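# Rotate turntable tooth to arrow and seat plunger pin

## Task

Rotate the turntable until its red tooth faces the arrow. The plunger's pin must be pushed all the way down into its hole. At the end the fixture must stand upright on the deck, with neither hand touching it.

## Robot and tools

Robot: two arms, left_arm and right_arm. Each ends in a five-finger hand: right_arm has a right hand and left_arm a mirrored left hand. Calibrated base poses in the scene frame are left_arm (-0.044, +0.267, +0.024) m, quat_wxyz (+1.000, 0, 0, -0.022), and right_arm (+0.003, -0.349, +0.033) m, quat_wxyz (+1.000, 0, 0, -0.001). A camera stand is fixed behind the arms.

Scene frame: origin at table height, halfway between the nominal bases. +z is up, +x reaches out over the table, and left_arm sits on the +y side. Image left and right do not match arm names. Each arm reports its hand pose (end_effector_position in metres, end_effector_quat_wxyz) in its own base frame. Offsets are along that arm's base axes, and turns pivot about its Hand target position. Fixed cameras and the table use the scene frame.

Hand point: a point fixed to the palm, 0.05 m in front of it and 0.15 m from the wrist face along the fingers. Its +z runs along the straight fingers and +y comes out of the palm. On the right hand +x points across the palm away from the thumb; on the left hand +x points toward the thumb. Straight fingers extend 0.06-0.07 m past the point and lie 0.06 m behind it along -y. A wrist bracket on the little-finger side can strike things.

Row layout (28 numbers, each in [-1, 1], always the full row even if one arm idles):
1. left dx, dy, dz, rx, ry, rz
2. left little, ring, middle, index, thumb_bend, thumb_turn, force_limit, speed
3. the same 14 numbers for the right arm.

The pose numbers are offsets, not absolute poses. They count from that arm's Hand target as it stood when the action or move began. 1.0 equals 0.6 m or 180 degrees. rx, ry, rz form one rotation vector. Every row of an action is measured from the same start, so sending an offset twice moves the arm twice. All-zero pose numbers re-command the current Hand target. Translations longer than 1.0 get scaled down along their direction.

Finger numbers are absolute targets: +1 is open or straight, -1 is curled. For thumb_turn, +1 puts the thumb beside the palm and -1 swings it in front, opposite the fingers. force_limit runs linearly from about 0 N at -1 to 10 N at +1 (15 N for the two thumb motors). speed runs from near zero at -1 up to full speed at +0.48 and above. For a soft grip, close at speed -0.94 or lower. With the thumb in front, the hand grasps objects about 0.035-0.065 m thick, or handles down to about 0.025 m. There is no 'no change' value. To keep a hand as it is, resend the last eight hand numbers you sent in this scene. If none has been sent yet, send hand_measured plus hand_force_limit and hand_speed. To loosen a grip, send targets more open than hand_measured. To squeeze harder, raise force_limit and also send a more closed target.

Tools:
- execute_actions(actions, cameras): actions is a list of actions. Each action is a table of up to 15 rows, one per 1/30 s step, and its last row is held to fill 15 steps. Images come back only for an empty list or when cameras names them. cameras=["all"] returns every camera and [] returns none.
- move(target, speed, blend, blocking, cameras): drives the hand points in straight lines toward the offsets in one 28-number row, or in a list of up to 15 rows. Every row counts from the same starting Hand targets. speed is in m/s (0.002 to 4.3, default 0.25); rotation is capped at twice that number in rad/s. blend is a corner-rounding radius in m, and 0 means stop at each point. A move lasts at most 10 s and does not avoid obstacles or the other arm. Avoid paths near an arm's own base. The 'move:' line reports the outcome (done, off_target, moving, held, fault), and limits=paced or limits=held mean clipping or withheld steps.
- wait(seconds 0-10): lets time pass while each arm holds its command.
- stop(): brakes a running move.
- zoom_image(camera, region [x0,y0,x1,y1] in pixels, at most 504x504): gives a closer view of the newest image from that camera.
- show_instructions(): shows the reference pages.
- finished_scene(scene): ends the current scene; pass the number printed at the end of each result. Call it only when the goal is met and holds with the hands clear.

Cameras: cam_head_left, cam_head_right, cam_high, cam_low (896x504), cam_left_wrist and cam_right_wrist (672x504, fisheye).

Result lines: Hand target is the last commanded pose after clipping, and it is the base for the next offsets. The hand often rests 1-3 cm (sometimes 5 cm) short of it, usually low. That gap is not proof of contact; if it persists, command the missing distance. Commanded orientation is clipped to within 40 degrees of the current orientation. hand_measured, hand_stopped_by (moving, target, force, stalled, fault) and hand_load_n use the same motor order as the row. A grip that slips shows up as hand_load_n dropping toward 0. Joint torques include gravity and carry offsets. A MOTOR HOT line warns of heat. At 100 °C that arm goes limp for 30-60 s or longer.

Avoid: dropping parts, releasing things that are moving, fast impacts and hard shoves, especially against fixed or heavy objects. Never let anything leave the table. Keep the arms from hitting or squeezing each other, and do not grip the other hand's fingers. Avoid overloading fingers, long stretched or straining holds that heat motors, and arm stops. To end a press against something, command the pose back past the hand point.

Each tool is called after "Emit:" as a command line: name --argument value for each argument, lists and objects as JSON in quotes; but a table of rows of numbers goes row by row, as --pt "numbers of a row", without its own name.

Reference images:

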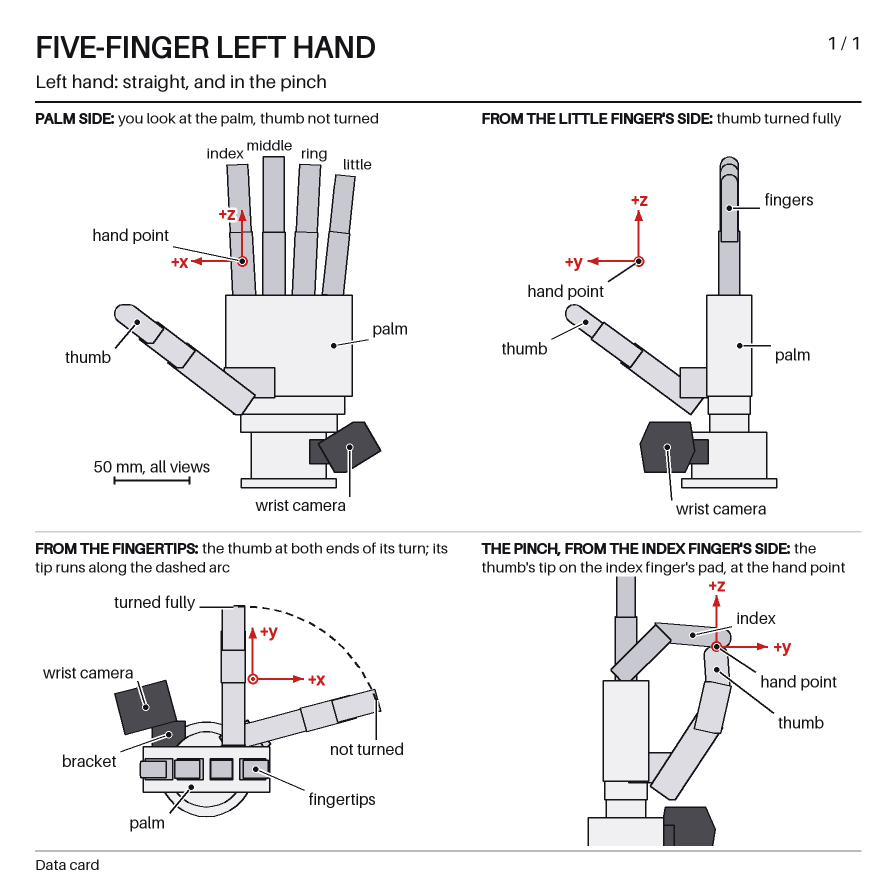

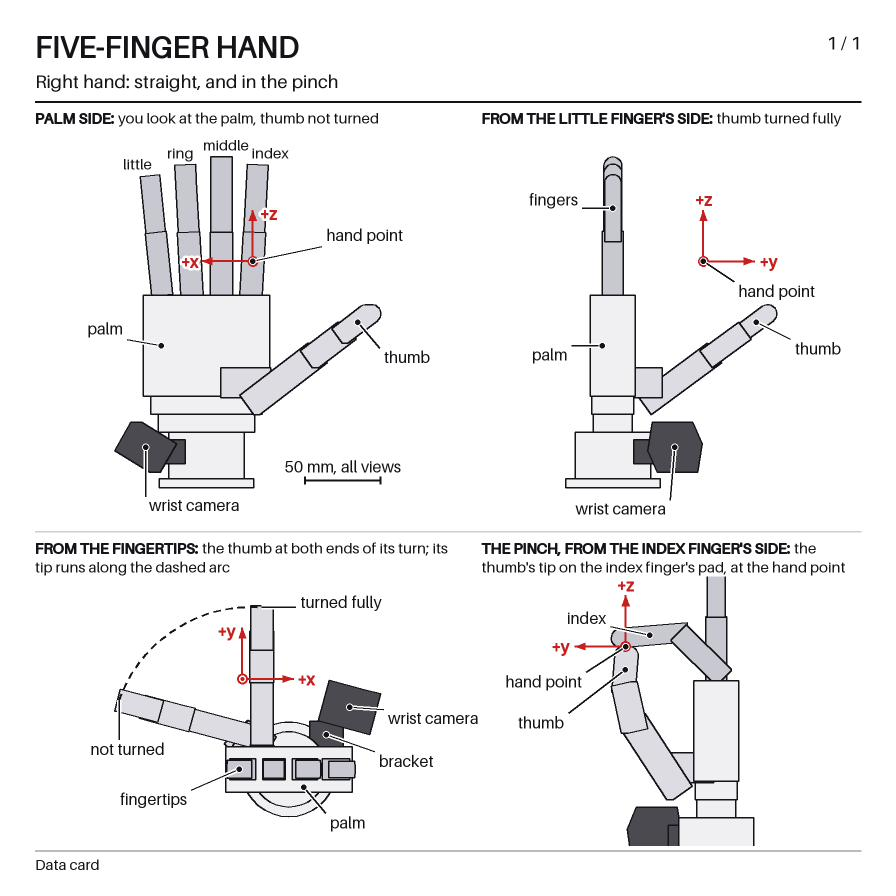

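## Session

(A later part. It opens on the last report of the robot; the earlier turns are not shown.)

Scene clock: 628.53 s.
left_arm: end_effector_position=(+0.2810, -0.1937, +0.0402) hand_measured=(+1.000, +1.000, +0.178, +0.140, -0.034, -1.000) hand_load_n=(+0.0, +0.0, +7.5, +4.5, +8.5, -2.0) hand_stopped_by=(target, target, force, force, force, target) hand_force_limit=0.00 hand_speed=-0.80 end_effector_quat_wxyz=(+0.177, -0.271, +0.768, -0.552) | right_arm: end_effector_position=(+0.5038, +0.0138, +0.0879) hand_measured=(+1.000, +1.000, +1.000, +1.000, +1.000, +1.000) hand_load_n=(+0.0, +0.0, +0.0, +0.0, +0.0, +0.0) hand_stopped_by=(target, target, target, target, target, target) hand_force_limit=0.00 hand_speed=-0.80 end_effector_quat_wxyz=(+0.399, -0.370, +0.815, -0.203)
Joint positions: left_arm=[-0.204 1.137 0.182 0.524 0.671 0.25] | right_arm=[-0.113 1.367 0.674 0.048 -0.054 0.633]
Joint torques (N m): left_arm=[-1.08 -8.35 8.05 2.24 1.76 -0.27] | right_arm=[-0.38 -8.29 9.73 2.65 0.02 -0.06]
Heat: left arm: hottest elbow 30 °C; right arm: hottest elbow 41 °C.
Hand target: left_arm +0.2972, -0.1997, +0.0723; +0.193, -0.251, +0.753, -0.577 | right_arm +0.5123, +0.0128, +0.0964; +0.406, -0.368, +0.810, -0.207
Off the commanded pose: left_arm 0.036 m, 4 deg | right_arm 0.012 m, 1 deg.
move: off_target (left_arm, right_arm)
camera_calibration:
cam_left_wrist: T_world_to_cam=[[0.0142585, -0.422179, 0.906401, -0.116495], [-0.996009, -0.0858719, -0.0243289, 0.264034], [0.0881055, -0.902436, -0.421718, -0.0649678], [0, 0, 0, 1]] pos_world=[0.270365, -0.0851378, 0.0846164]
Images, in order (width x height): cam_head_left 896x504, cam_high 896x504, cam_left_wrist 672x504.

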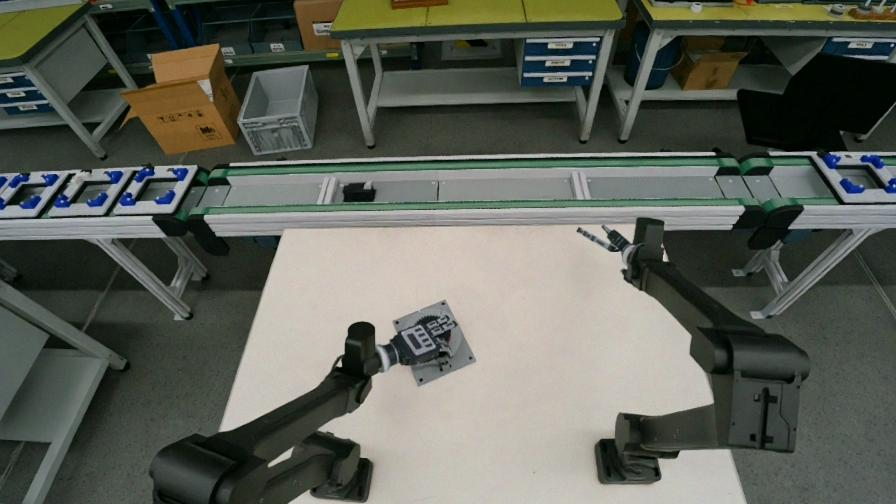

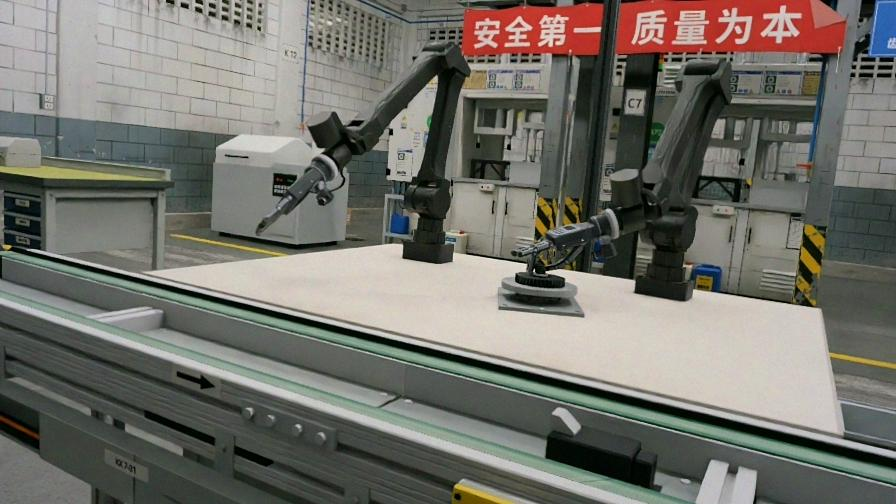

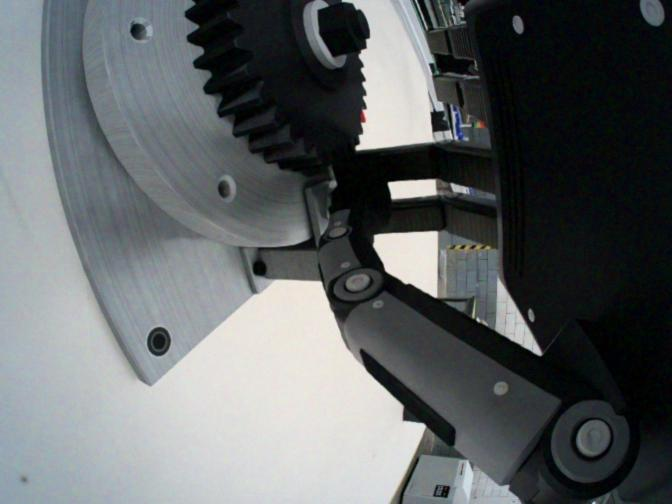

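Emit:
move --target '[0.03,-0.005,0.03,0,0,0,1,1,-0.1,-0.1,-0.05,-1,0,-0.8,0,0,0,0,0,0,1,1,1,1,1,1,0,-0.8]' --speed 0.04 --cameras '["cam_left_wrist","cam_high","cam_head_left"]'

Emit:
zoom_image --camera "cam_high" --region '[490, 240, 590, 320]'

Emit:
zoom_image --camera "cam_left_wrist" --region '[200, 120, 420, 320]'

Scene clock: 647.13 s.
left_arm: end_effector_position=(+0.2823, -0.1939, +0.0435) hand_measured=(+1.000, +1.000, +0.178, +0.138, -0.034, -1.000) hand_load_n=(+0.0, -0.5, +6.5, +3.5, +10.5, -0.5) hand_stopped_by=(target, target, force, force, force, target) hand_force_limit=0.00 hand_speed=-0.80 end_effector_quat_wxyz=(+0.162, -0.279, +0.773, -0.545) | right_arm: end_effector_position=(+0.5038, +0.0138, +0.0879) hand_measured=(+1.000, +1.000, +1.000, +1.000, +1.000, +1.000) hand_load_n=(+0.0, +0.0, +0.0, +0.0, +0.0, -0.5) hand_stopped_by=(target, target, target, target, target, target) hand_force_limit=0.00 hand_speed=-0.80 end_effector_quat_wxyz=(+0.399, -0.370, +0.815, -0.203)
Joint positions: left_arm=[-0.2 1.117 0.211 0.435 0.679 0.251] | right_arm=[-0.113 1.367 0.674 0.048 -0.054 0.633]
Joint torques (N m): left_arm=[-1.03 -8.23 10.59 2.43 1.61 -0.24] | right_arm=[-0.38 -8.29 9.72 2.63 0.02 -0.06]
Heat: left arm: hottest elbow 31 °C; right arm: hottest elbow 41 °C.
Hand target: left_arm +0.3152, -0.2027, +0.0902; +0.193, -0.250, +0.753, -0.577 | right_arm +0.5123, +0.0128, +0.0964; +0.406, -0.368, +0.810, -0.207
Off the commanded pose: left_arm 0.058 m, 7 deg | right_arm 0.012 m, 1 deg.
move: off_target (left_arm, right_arm)
camera_calibration:
cam_left_wrist: T_world_to_cam=[[0.0473626, -0.426926, 0.903046, -0.129654], [-0.996536, -0.0820647, 0.0134689, 0.264638], [0.068358, -0.900555, -0.429334, -0.0576327], [0, 0, 0, 1]] pos_world=[0.273802, -0.0855367, 0.0887757]
Images, in order (width x height): cam_head_left 896x504, cam_high 896x504, cam_left_wrist 672x504.

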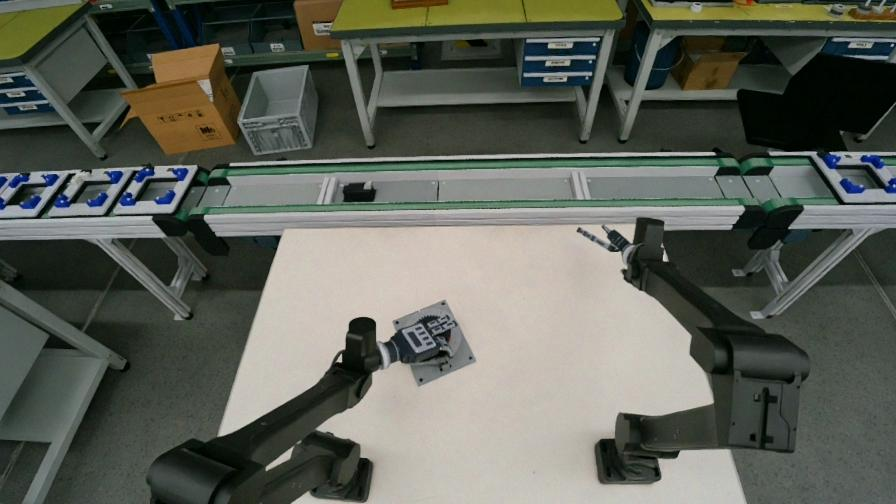

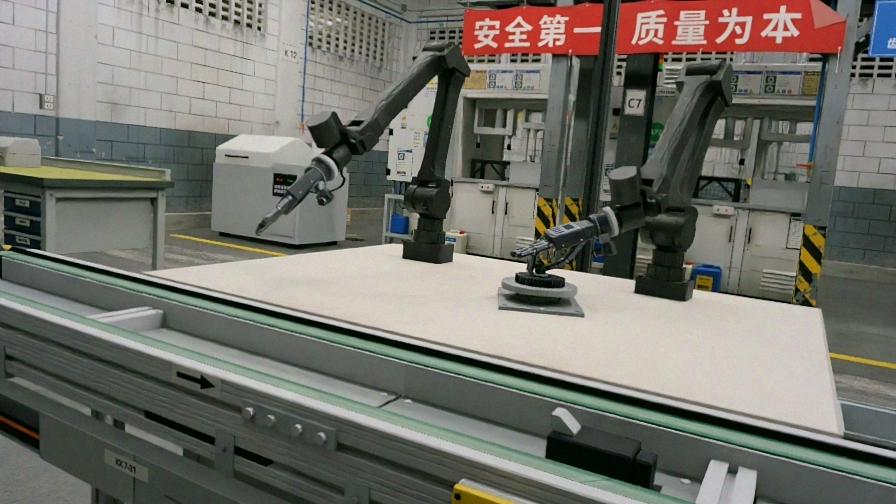

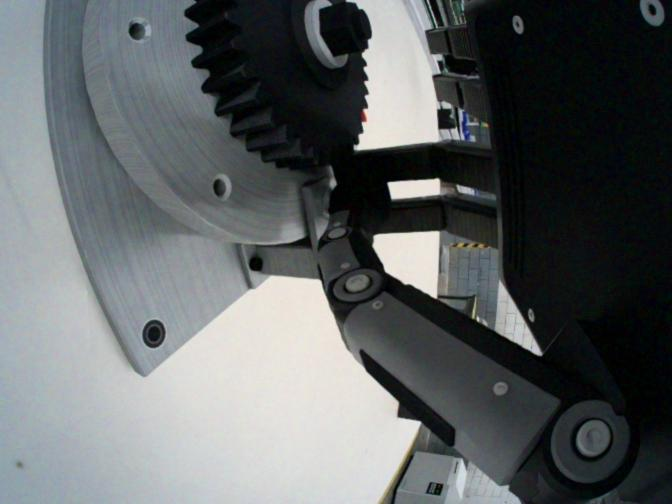

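Scaled by 5.040 from the camera's 896x504 image, which has a finer 1280x720 frame.

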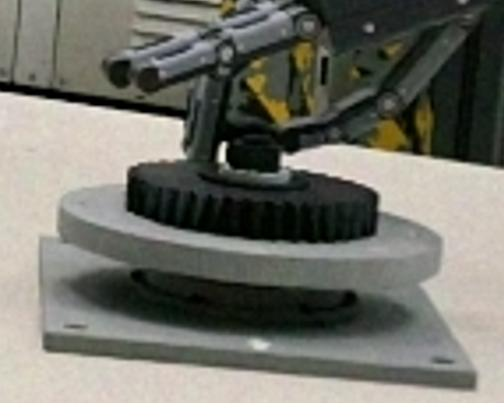

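Scaled by 2.291 from the camera's 672x504 image, which has a finer 960x720 frame.

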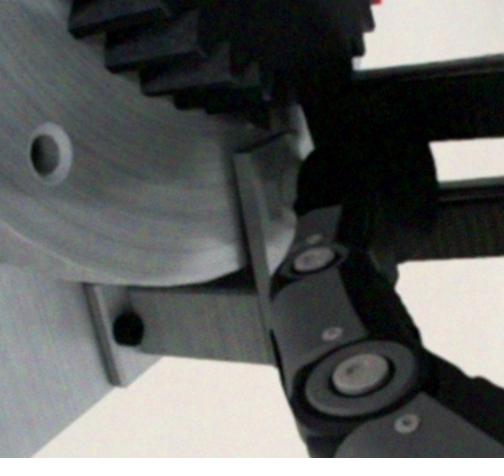

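Emit:
zoom_image --camera "cam_head_left" --region '[410, 310, 480, 380]'

Emit:
zoom_image --camera "cam_high" --region '[520, 250, 560, 280]'

Scaled by 7.200 from the camera's 896x504 image, which has a finer 1280x720 frame.

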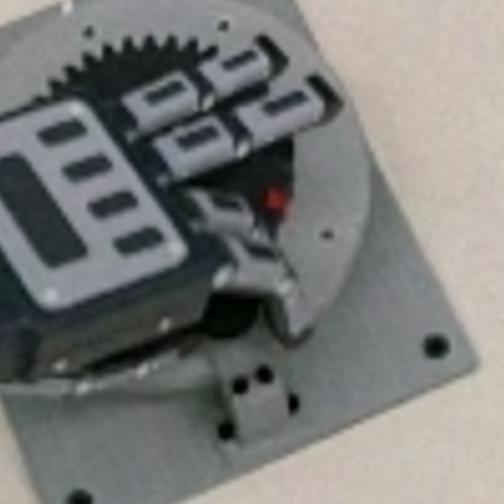

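Scaled by 12.600 from the camera's 896x504 image, which has a finer 1280x720 frame.

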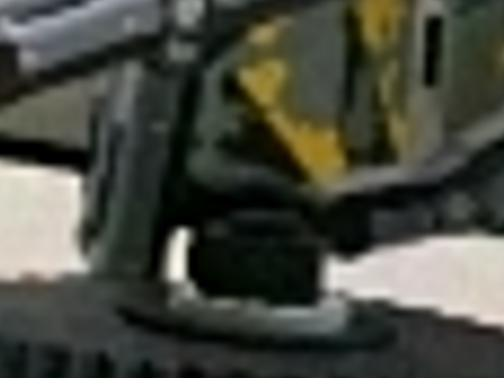

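Emit:
move --target '[0.01,0,0.03,0,0,0,1,1,-0.1,-0.1,-0.05,-1,0,-0.8,0,0,0,0,0,0,1,1,1,1,1,1,0,-0.8]' --speed 0.04 --cameras '["cam_left_wrist","cam_high","cam_head_left"]'

Emit:
zoom_image --camera "cam_high" --region '[520, 250, 560, 280]'

Emit:
zoom_image --camera "cam_left_wrist" --region '[200, 120, 420, 320]'

Scene clock: 670.90 s.
left_arm: end_effector_position=(+0.3037, -0.2025, +0.0906) hand_measured=(+1.000, +1.000, +0.176, +0.138, -0.038, -1.000) hand_load_n=(+0.0, +0.0, +0.0, +0.0, +0.5, +0.0) hand_stopped_by=(target, target, force, force, force, target) hand_force_limit=0.00 hand_speed=-0.80 end_effector_quat_wxyz=(+0.182, -0.251, +0.761, -0.571) | right_arm: end_effector_position=(+0.5038, +0.0138, +0.0879) hand_measured=(+1.000, +1.000, +1.000, +1.000, +1.000, +1.000) hand_load_n=(+0.0, +0.0, +0.0, +0.0, +0.0, +0.0) hand_stopped_by=(target, target, target, target, target, target) hand_force_limit=0.00 hand_speed=-0.80 end_effector_quat_wxyz=(+0.399, -0.370, +0.815, -0.203)
Joint positions: left_arm=[-0.199 1.032 0.284 0.367 0.707 0.244] | right_arm=[-0.113 1.367 0.674 0.048 -0.054 0.633]
Joint torques (N m): left_arm=[-0.56 -4.19 9.31 1.72 0.44 -0.17] | right_arm=[-0.38 -8.29 9.73 2.63 0.01 -0.06]
Motor temperatures (°C): left_arm=[25 25 36 26 31 27] | right_arm=[27 27 41 24 24 24]
Heat: left arm: hottest elbow 36 °C; right arm: hottest elbow 41 °C.
Hand target: left_arm +0.3211, -0.2027, +0.1080; +0.193, -0.251, +0.753, -0.577 | right_arm +0.5123, +0.0128, +0.0964; +0.406, -0.368, +0.810, -0.207
Off the commanded pose: left_arm 0.025 m, 2 deg | right_arm 0.012 m, 1 deg.
move: off_target (left_arm, right_arm)
camera_calibration:
cam_left_wrist: T_world_to_cam=[[-0.0347545, -0.396938, 0.917187, -0.147115], [-0.996207, -0.0595011, -0.0634995, 0.296094], [0.0797791, -0.915915, -0.393364, -0.0564456], [0, 0, 0, 1]] pos_world=[0.294361, -0.0924769, 0.13153]
Images, in order (width x height): cam_head_left 896x504, cam_high 896x504, cam_left_wrist 672x504.

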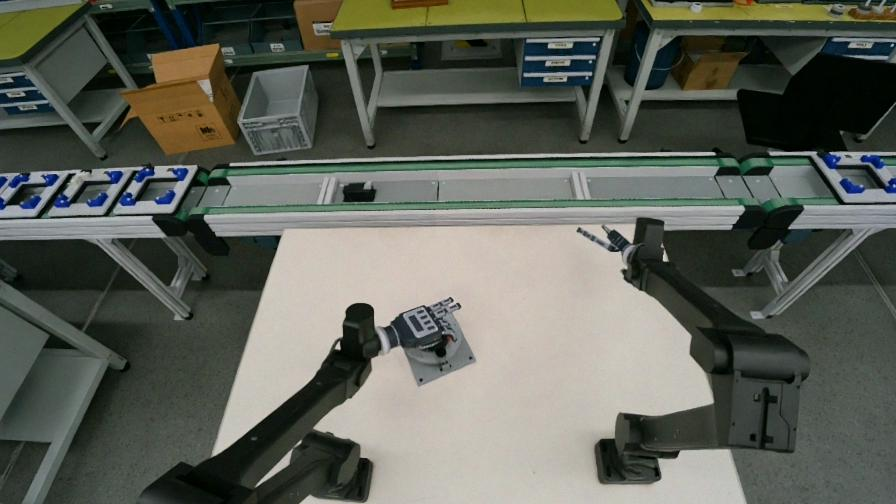

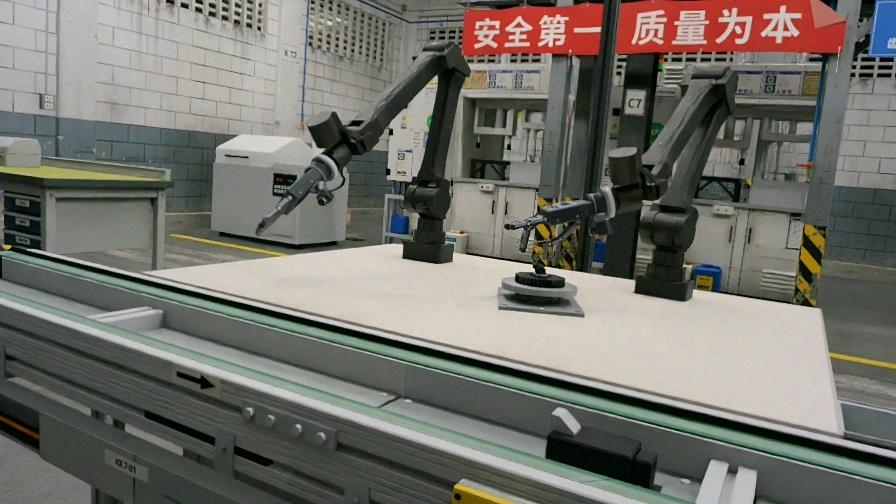

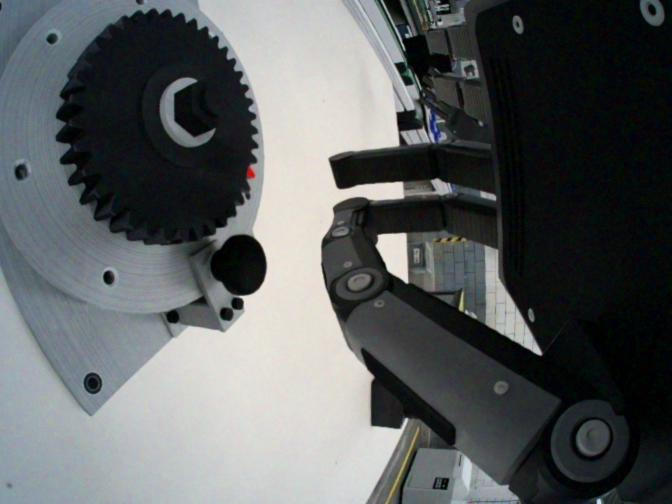

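Scaled by 12.600 from the camera's 896x504 image, which has a finer 1280x720 frame.

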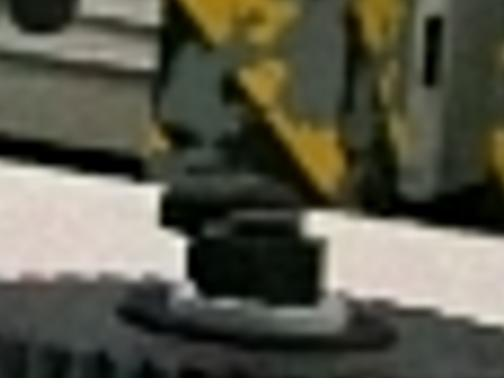

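Scaled by 2.291 from the camera's 672x504 image, which has a finer 960x720 frame.

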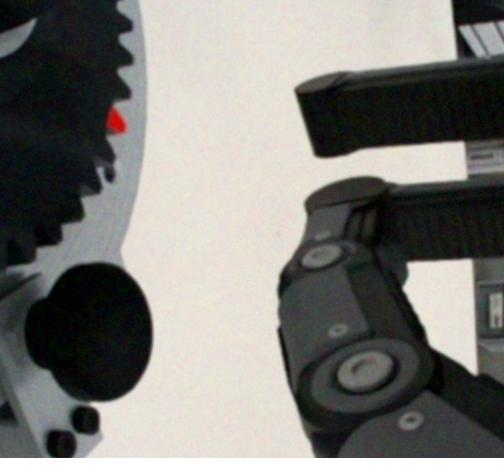

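Emit:
move --target '[-0.0323,0.0095,-0.065,0.0445,0.0326,-0.0106,1,1,1,0.25,0.45,-0.82,0,0,0,0,0,0,0,0,1,1,1,1,1,1,0,-0.8]' --speed 0.1 --cameras '["cam_left_wrist","cam_high","cam_head_left"]'

Emit:
zoom_image --camera "cam_high" --region '[510, 240, 570, 290]'

Emit:
zoom_image --camera "cam_left_wrist" --region '[200, 120, 420, 320]'

Scene clock: 774.00 s.
left_arm: end_effector_position=(+0.2833, -0.1889, +0.0534) hand_measured=(+1.000, +1.000, +1.000, +0.250, +0.450, -0.820) hand_load_n=(+0.0, +0.0, +0.0, +0.0, +0.0, +0.0) hand_stopped_by=(target, target, target, target, target, target) hand_force_limit=0.00 hand_speed=0.00 end_effector_quat_wxyz=(+0.150, -0.270, +0.805, -0.507) | right_arm: end_effector_position=(+0.5038, +0.0138, +0.0879) hand_measured=(+1.000, +1.000, +1.000, +1.000, +1.000, +1.000) hand_load_n=(+0.0, +0.0, +0.0, +0.0, +0.0, -0.5) hand_stopped_by=(target, target, target, target, target, target) hand_force_limit=0.00 hand_speed=-0.80 end_effector_quat_wxyz=(+0.399, -0.370, +0.815, -0.203)
Joint positions: left_arm=[-0.21 1.034 0.295 0.149 0.658 0.353] | right_arm=[-0.113 1.367 0.674 0.048 -0.054 0.633]
Joint torques (N m): left_arm=[-2.96 -3.19 9.94 1.52 0.33 0.07] | right_arm=[-0.44 -8.29 9.73 2.63 0.02 -0.06]
Heat: left arm: hottest elbow 39 °C; right arm: hottest elbow 42 °C.
Hand target: left_arm +0.3019, -0.1970, +0.0692; +0.161, -0.253, +0.804, -0.513 | right_arm +0.5123, +0.0128, +0.0964; +0.406, -0.368, +0.810, -0.207
Off the commanded pose: left_arm 0.026 m, 2 deg | right_arm 0.012 m, 1 deg.
move: off_target (left_arm, right_arm)
camera_calibration:
cam_left_wrist: T_world_to_cam=[[0.0676853, -0.507559, 0.858954, -0.155116], [-0.997489, -0.0524191, 0.0476272, 0.269859], [0.020852, -0.860021, -0.509833, -0.0234786], [0, 0, 0, 1]] pos_world=[0.28017, -0.084777, 0.108415]
Images, in order (width x height): cam_head_left 896x504, cam_high 896x504, cam_left_wrist 672x504.

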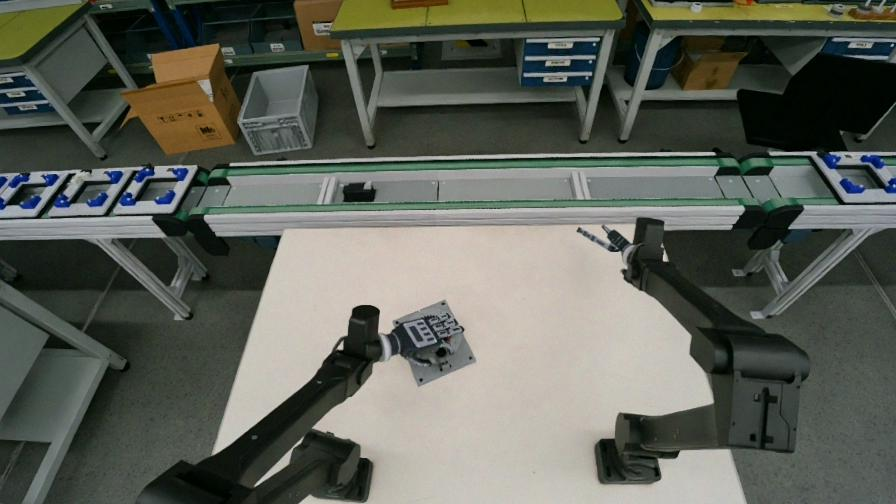

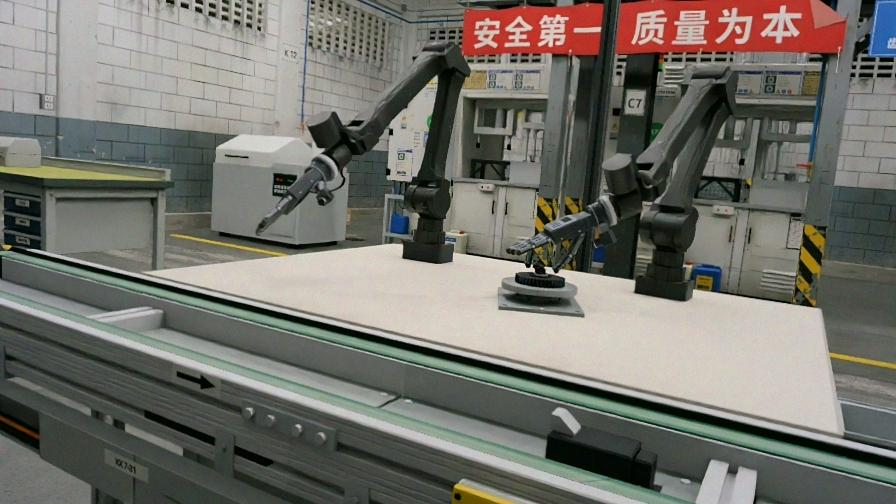

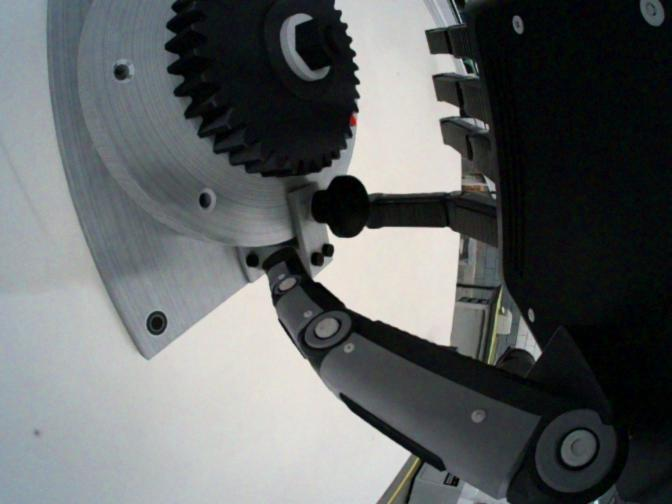

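Scaled by 8.400 from the camera's 896x504 image, which has a finer 1280x720 frame.

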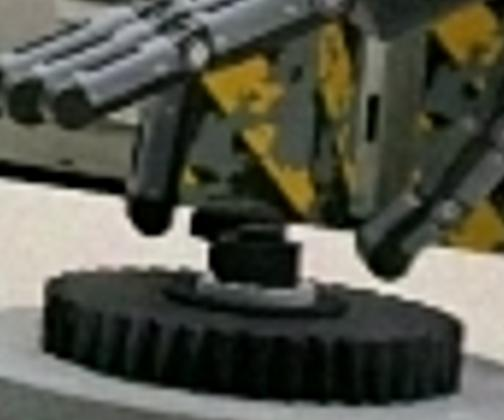

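Scaled by 2.291 from the camera's 672x504 image, which has a finer 960x720 frame.

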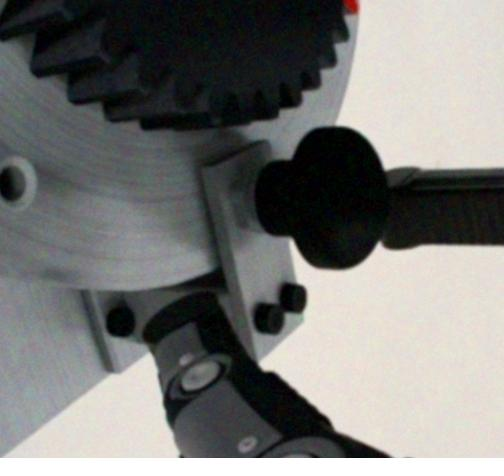

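Emit:
move --target '[0.0,0.0,0.035,0,0,0,1,1,1,0.25,0.35,-0.9,0,0,0,0,0,0,0,0,1,1,1,1,1,1,0,-0.8]' --speed 0.1 --cameras '["cam_left_wrist","cam_high"]'

Emit:
zoom_image --camera "cam_high" --region '[510, 240, 570, 290]'

Scene clock: 792.17 s.
left_arm: end_effector_position=(+0.2827, -0.1891, +0.0653) hand_measured=(+1.000, +1.000, +1.000, +0.250, +0.350, -0.900) hand_load_n=(+0.0, +0.0, +0.0, +0.0, +0.0, +0.5) hand_stopped_by=(target, target, target, target, target, target) hand_force_limit=0.00 hand_speed=0.00 end_effector_quat_wxyz=(+0.141, -0.275, +0.808, -0.502) | right_arm: end_effector_position=(+0.5038, +0.0138, +0.0879) hand_measured=(+1.000, +1.000, +1.000, +1.000, +1.000, +1.000) hand_load_n=(+0.0, +0.0, +0.0, +0.0, +0.0, -0.5) hand_stopped_by=(target, target, target, target, target, target) hand_force_limit=0.00 hand_speed=-0.80 end_effector_quat_wxyz=(+0.399, -0.370, +0.815, -0.203)
Joint positions: left_arm=[-0.212 0.996 0.329 0.052 0.657 0.353] | right_arm=[-0.113 1.367 0.674 0.048 -0.054 0.633]
Joint torques (N m): left_arm=[-2.9 -5.3 10.29 1.57 0.36 0.07] | right_arm=[-0.38 -8.29 9.73 2.63 0.02 -0.06]
Heat: left arm: hottest elbow 39 °C; right arm: hottest elbow 42 °C.
Hand target: left_arm +0.3019, -0.1970, +0.0903; +0.161, -0.253, +0.804, -0.513 | right_arm +0.5123, +0.0128, +0.0964; +0.406, -0.368, +0.810, -0.207
Off the commanded pose: left_arm 0.032 m, 4 deg | right_arm 0.012 m, 1 deg.
move: off_target (left_arm, right_arm)
camera_calibration:
cam_left_wrist: T_world_to_cam=[[0.0872423, -0.512833, 0.854044, -0.171693], [-0.996158, -0.0514876, 0.0708424, 0.267044], [0.00764232, -0.856943, -0.515355, -0.0129308], [0, 0, 0, 1]] pos_world=[0.281096, -0.0853815, 0.121052]
Images, in order (width x height): cam_high 896x504, cam_left_wrist 672x504.

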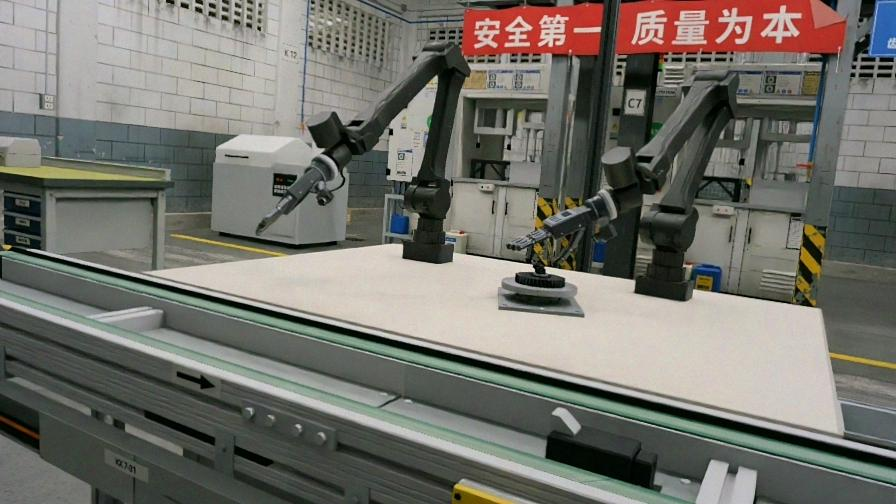

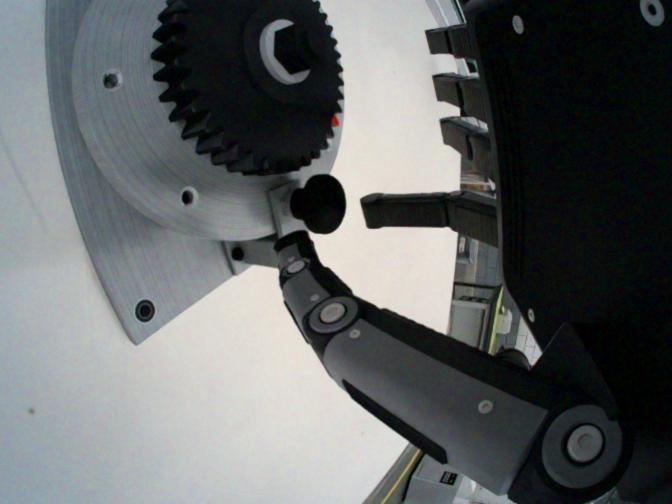

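Scaled by 8.400 from the camera's 896x504 image, which has a finer 1280x720 frame.

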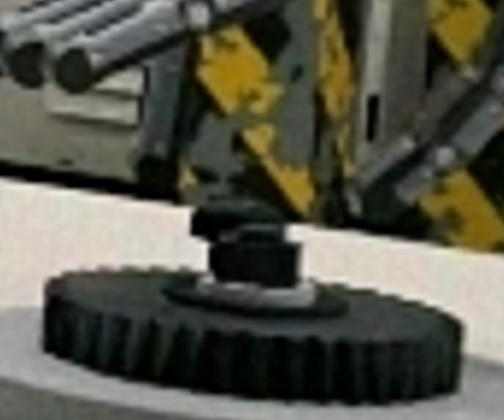

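Emit:
move --pt "0.0 0.0 0.06 0 0 0 1 1 1 0.25 0.35 -0.9 0 0 0 0 0 0 0 0 1 1 1 1 1 1 0 -0.8" --pt "0.0 0.0 -0.028 0 0 0 1 1 1 0.25 0.35 -0.9 0 0 0 0 0 0 0 0 1 1 1 1 1 1 0 -0.8" --speed 0.2 --cameras '["cam_left_wrist","cam_high"]'

Emit:
zoom_image --camera "cam_high" --region '[510, 240, 570, 290]'

Scene clock: 804.60 s.
left_arm: end_effector_position=(+0.3055, -0.1942, +0.0802) hand_measured=(+1.000, +1.000, +1.000, +0.250, +0.350, -0.900) hand_load_n=(+0.0, +0.0, +0.0, +0.0, +0.0, +0.0) hand_stopped_by=(target, target, target, target, target, target) hand_force_limit=0.00 hand_speed=0.00 end_effector_quat_wxyz=(+0.165, -0.258, +0.801, -0.515) | right_arm: end_effector_position=(+0.5038, +0.0138, +0.0879) hand_measured=(+1.000, +1.000, +1.000, +1.000, +1.000, +1.000) hand_load_n=(+0.0, -0.5, +0.0, +0.0, +0.0, +0.0) hand_stopped_by=(target, target, target, target, target, target) hand_force_limit=0.00 hand_speed=-0.80 end_effector_quat_wxyz=(+0.399, -0.370, +0.815, -0.203)
Joint positions: left_arm=[-0.214 1.026 0.363 0.111 0.656 0.359] | right_arm=[-0.113 1.367 0.674 0.048 -0.054 0.633]
Joint torques (N m): left_arm=[-2.78 -3.55 6.17 2.58 0.35 0.03] | right_arm=[-0.38 -8.29 9.72 2.65 0.02 -0.06]
Heat: left arm: hottest elbow 40 °C; right arm: hottest elbow 42 °C.
Hand target: left_arm +0.3018, -0.1969, +0.0733; +0.161, -0.253, +0.804, -0.513 | right_arm +0.5123, +0.0128, +0.0964; +0.406, -0.368, +0.810, -0.207
Off the commanded pose: left_arm 0.008 m, 1 deg | right_arm 0.012 m, 1 deg.
move: off_target (right_arm)
camera_calibration:
cam_left_wrist: T_world_to_cam=[[0.0286345, -0.50436, 0.863019, -0.17014], [-0.998838, -0.0479275, 0.00513141, 0.295185], [0.0387742, -0.862163, -0.505146, -0.0211133], [0, 0, 0, 1]] pos_world=[0.300532, -0.0898671, 0.134654]
Images, in order (width x height): cam_high 896x504, cam_left_wrist 672x504.

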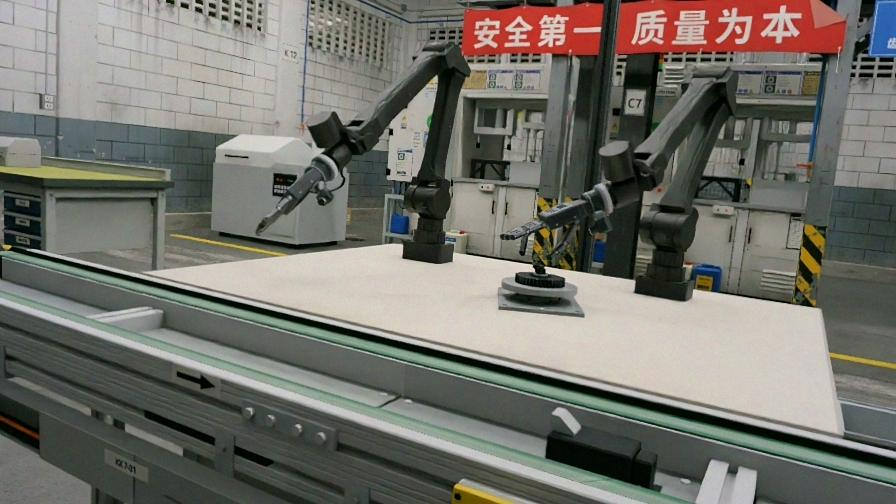

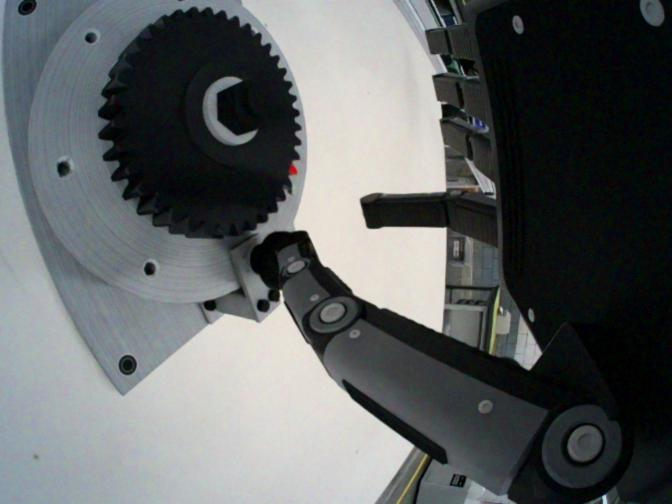

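Scaled by 8.400 from the camera's 896x504 image, which has a finer 1280x720 frame.

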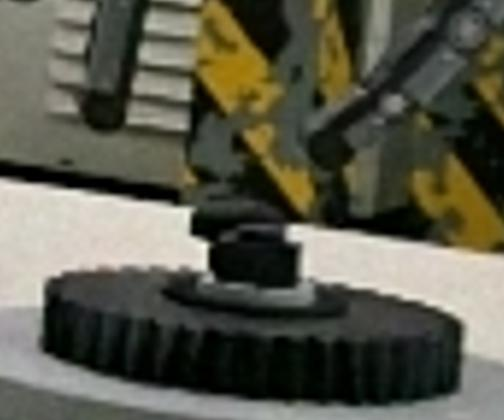

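Emit:
move --target '[-0.0047,-0.0133,-0.0658,0,0,0,1,1,1,0.25,0.45,-0.7,0,0,0,0,0,0,0,0,1,1,1,1,1,1,0,-0.8]' --speed 0.08 --cameras '["cam_left_wrist","cam_high","cam_head_left"]'

Emit:
zoom_image --camera "cam_high" --region '[510, 240, 570, 290]'

Emit:
zoom_image --camera "cam_left_wrist" --region '[200, 120, 420, 320]'

Emit:
zoom_image --camera "cam_head_left" --region '[410, 310, 480, 380]'

Scene clock: 846.87 s.
left_arm: end_effector_position=(+0.3059, -0.2012, +0.0411) hand_measured=(+1.000, +1.000, +1.000, +0.250, +0.450, -0.700) hand_load_n=(+0.0, +0.0, +0.0, +0.0, +0.5, +0.0) hand_stopped_by=(target, target, target, target, target, target) hand_force_limit=0.00 hand_speed=0.00 end_effector_quat_wxyz=(+0.171, -0.251, +0.802, -0.514) | right_arm: end_effector_position=(+0.5038, +0.0138, +0.0879) hand_measured=(+1.000, +1.000, +1.000, +1.000, +1.000, +1.000) hand_load_n=(+0.0, +0.0, +0.0, +0.0, +0.0, +0.0) hand_stopped_by=(target, target, target, target, target, target) hand_force_limit=0.00 hand_speed=-0.80 end_effector_quat_wxyz=(+0.399, -0.370, +0.815, -0.203)
Joint positions: left_arm=[-0.245 1.174 0.306 0.331 0.628 0.354] | right_arm=[-0.113 1.367 0.674 0.048 -0.054 0.633]
Joint torques (N m): left_arm=[-3.02 -4.37 5.12 2.65 0.28 -0.17] | right_arm=[-0.38 -8.23 9.73 2.63 0.02 -0.07]
Heat: left arm: hottest elbow 37 °C; right arm: hottest elbow 42 °C.
Hand target: left_arm +0.2991, -0.2049, +0.0340; +0.161, -0.253, +0.804, -0.513 | right_arm +0.5123, +0.0128, +0.0964; +0.406, -0.368, +0.810, -0.207
Off the commanded pose: left_arm 0.011 m, 1 deg | right_arm 0.012 m, 1 deg.
move: off_target (left_arm, right_arm)
camera_calibration:
cam_left_wrist: T_world_to_cam=[[0.0133996, -0.51134, 0.859274, -0.136514], [-0.999053, -0.0424277, -0.00966872, 0.297138], [0.041401, -0.858331, -0.511424, -0.0467993], [0, 0, 0, 1]] pos_world=[0.300624, -0.0973672, 0.0962412]
Images, in order (width x height): cam_head_left 896x504, cam_high 896x504, cam_left_wrist 672x504.

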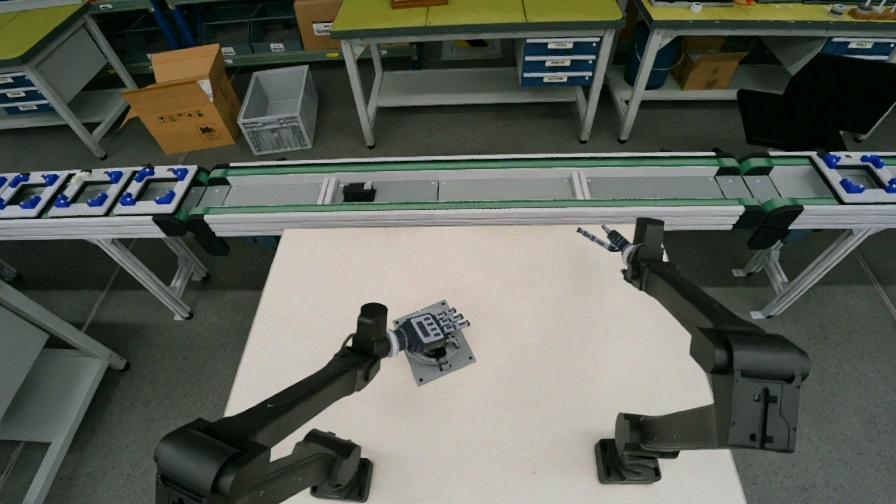

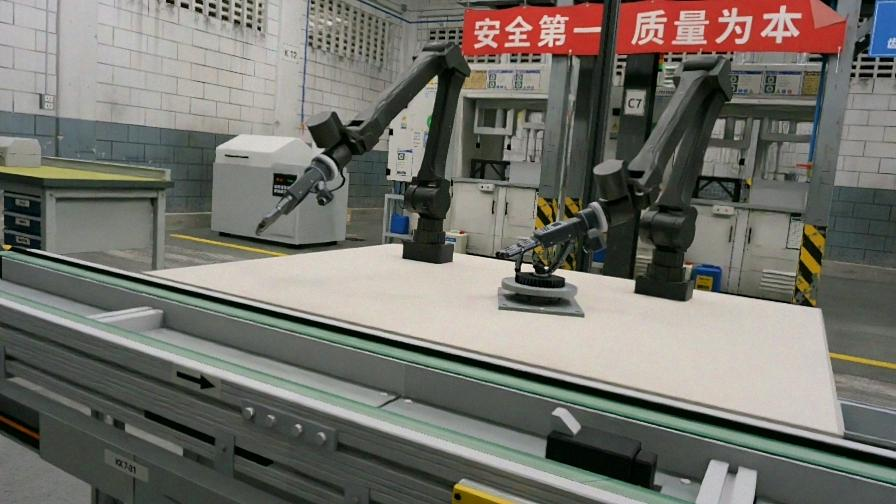

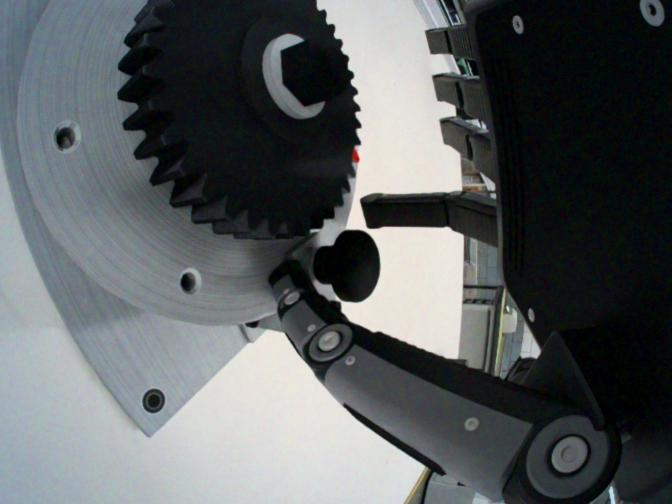

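Scaled by 8.400 from the camera's 896x504 image, which has a finer 1280x720 frame.

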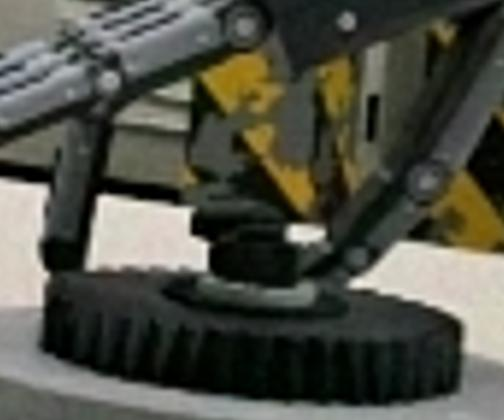

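Scaled by 2.291 from the camera's 672x504 image, which has a finer 960x720 frame.

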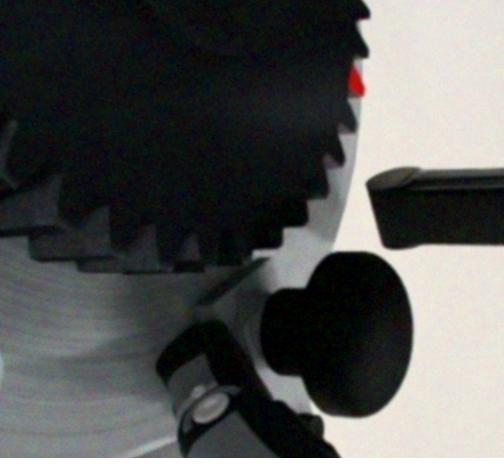

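Scaled by 7.200 from the camera's 896x504 image, which has a finer 1280x720 frame.

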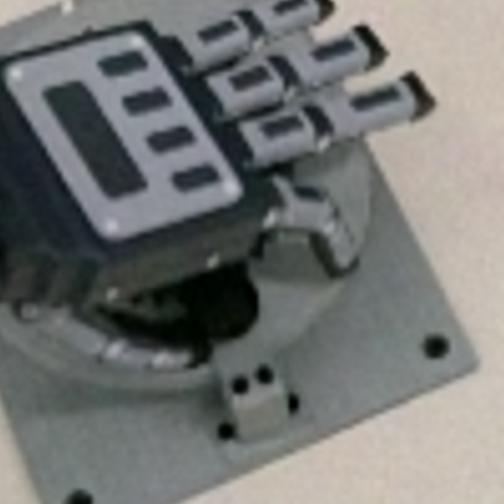

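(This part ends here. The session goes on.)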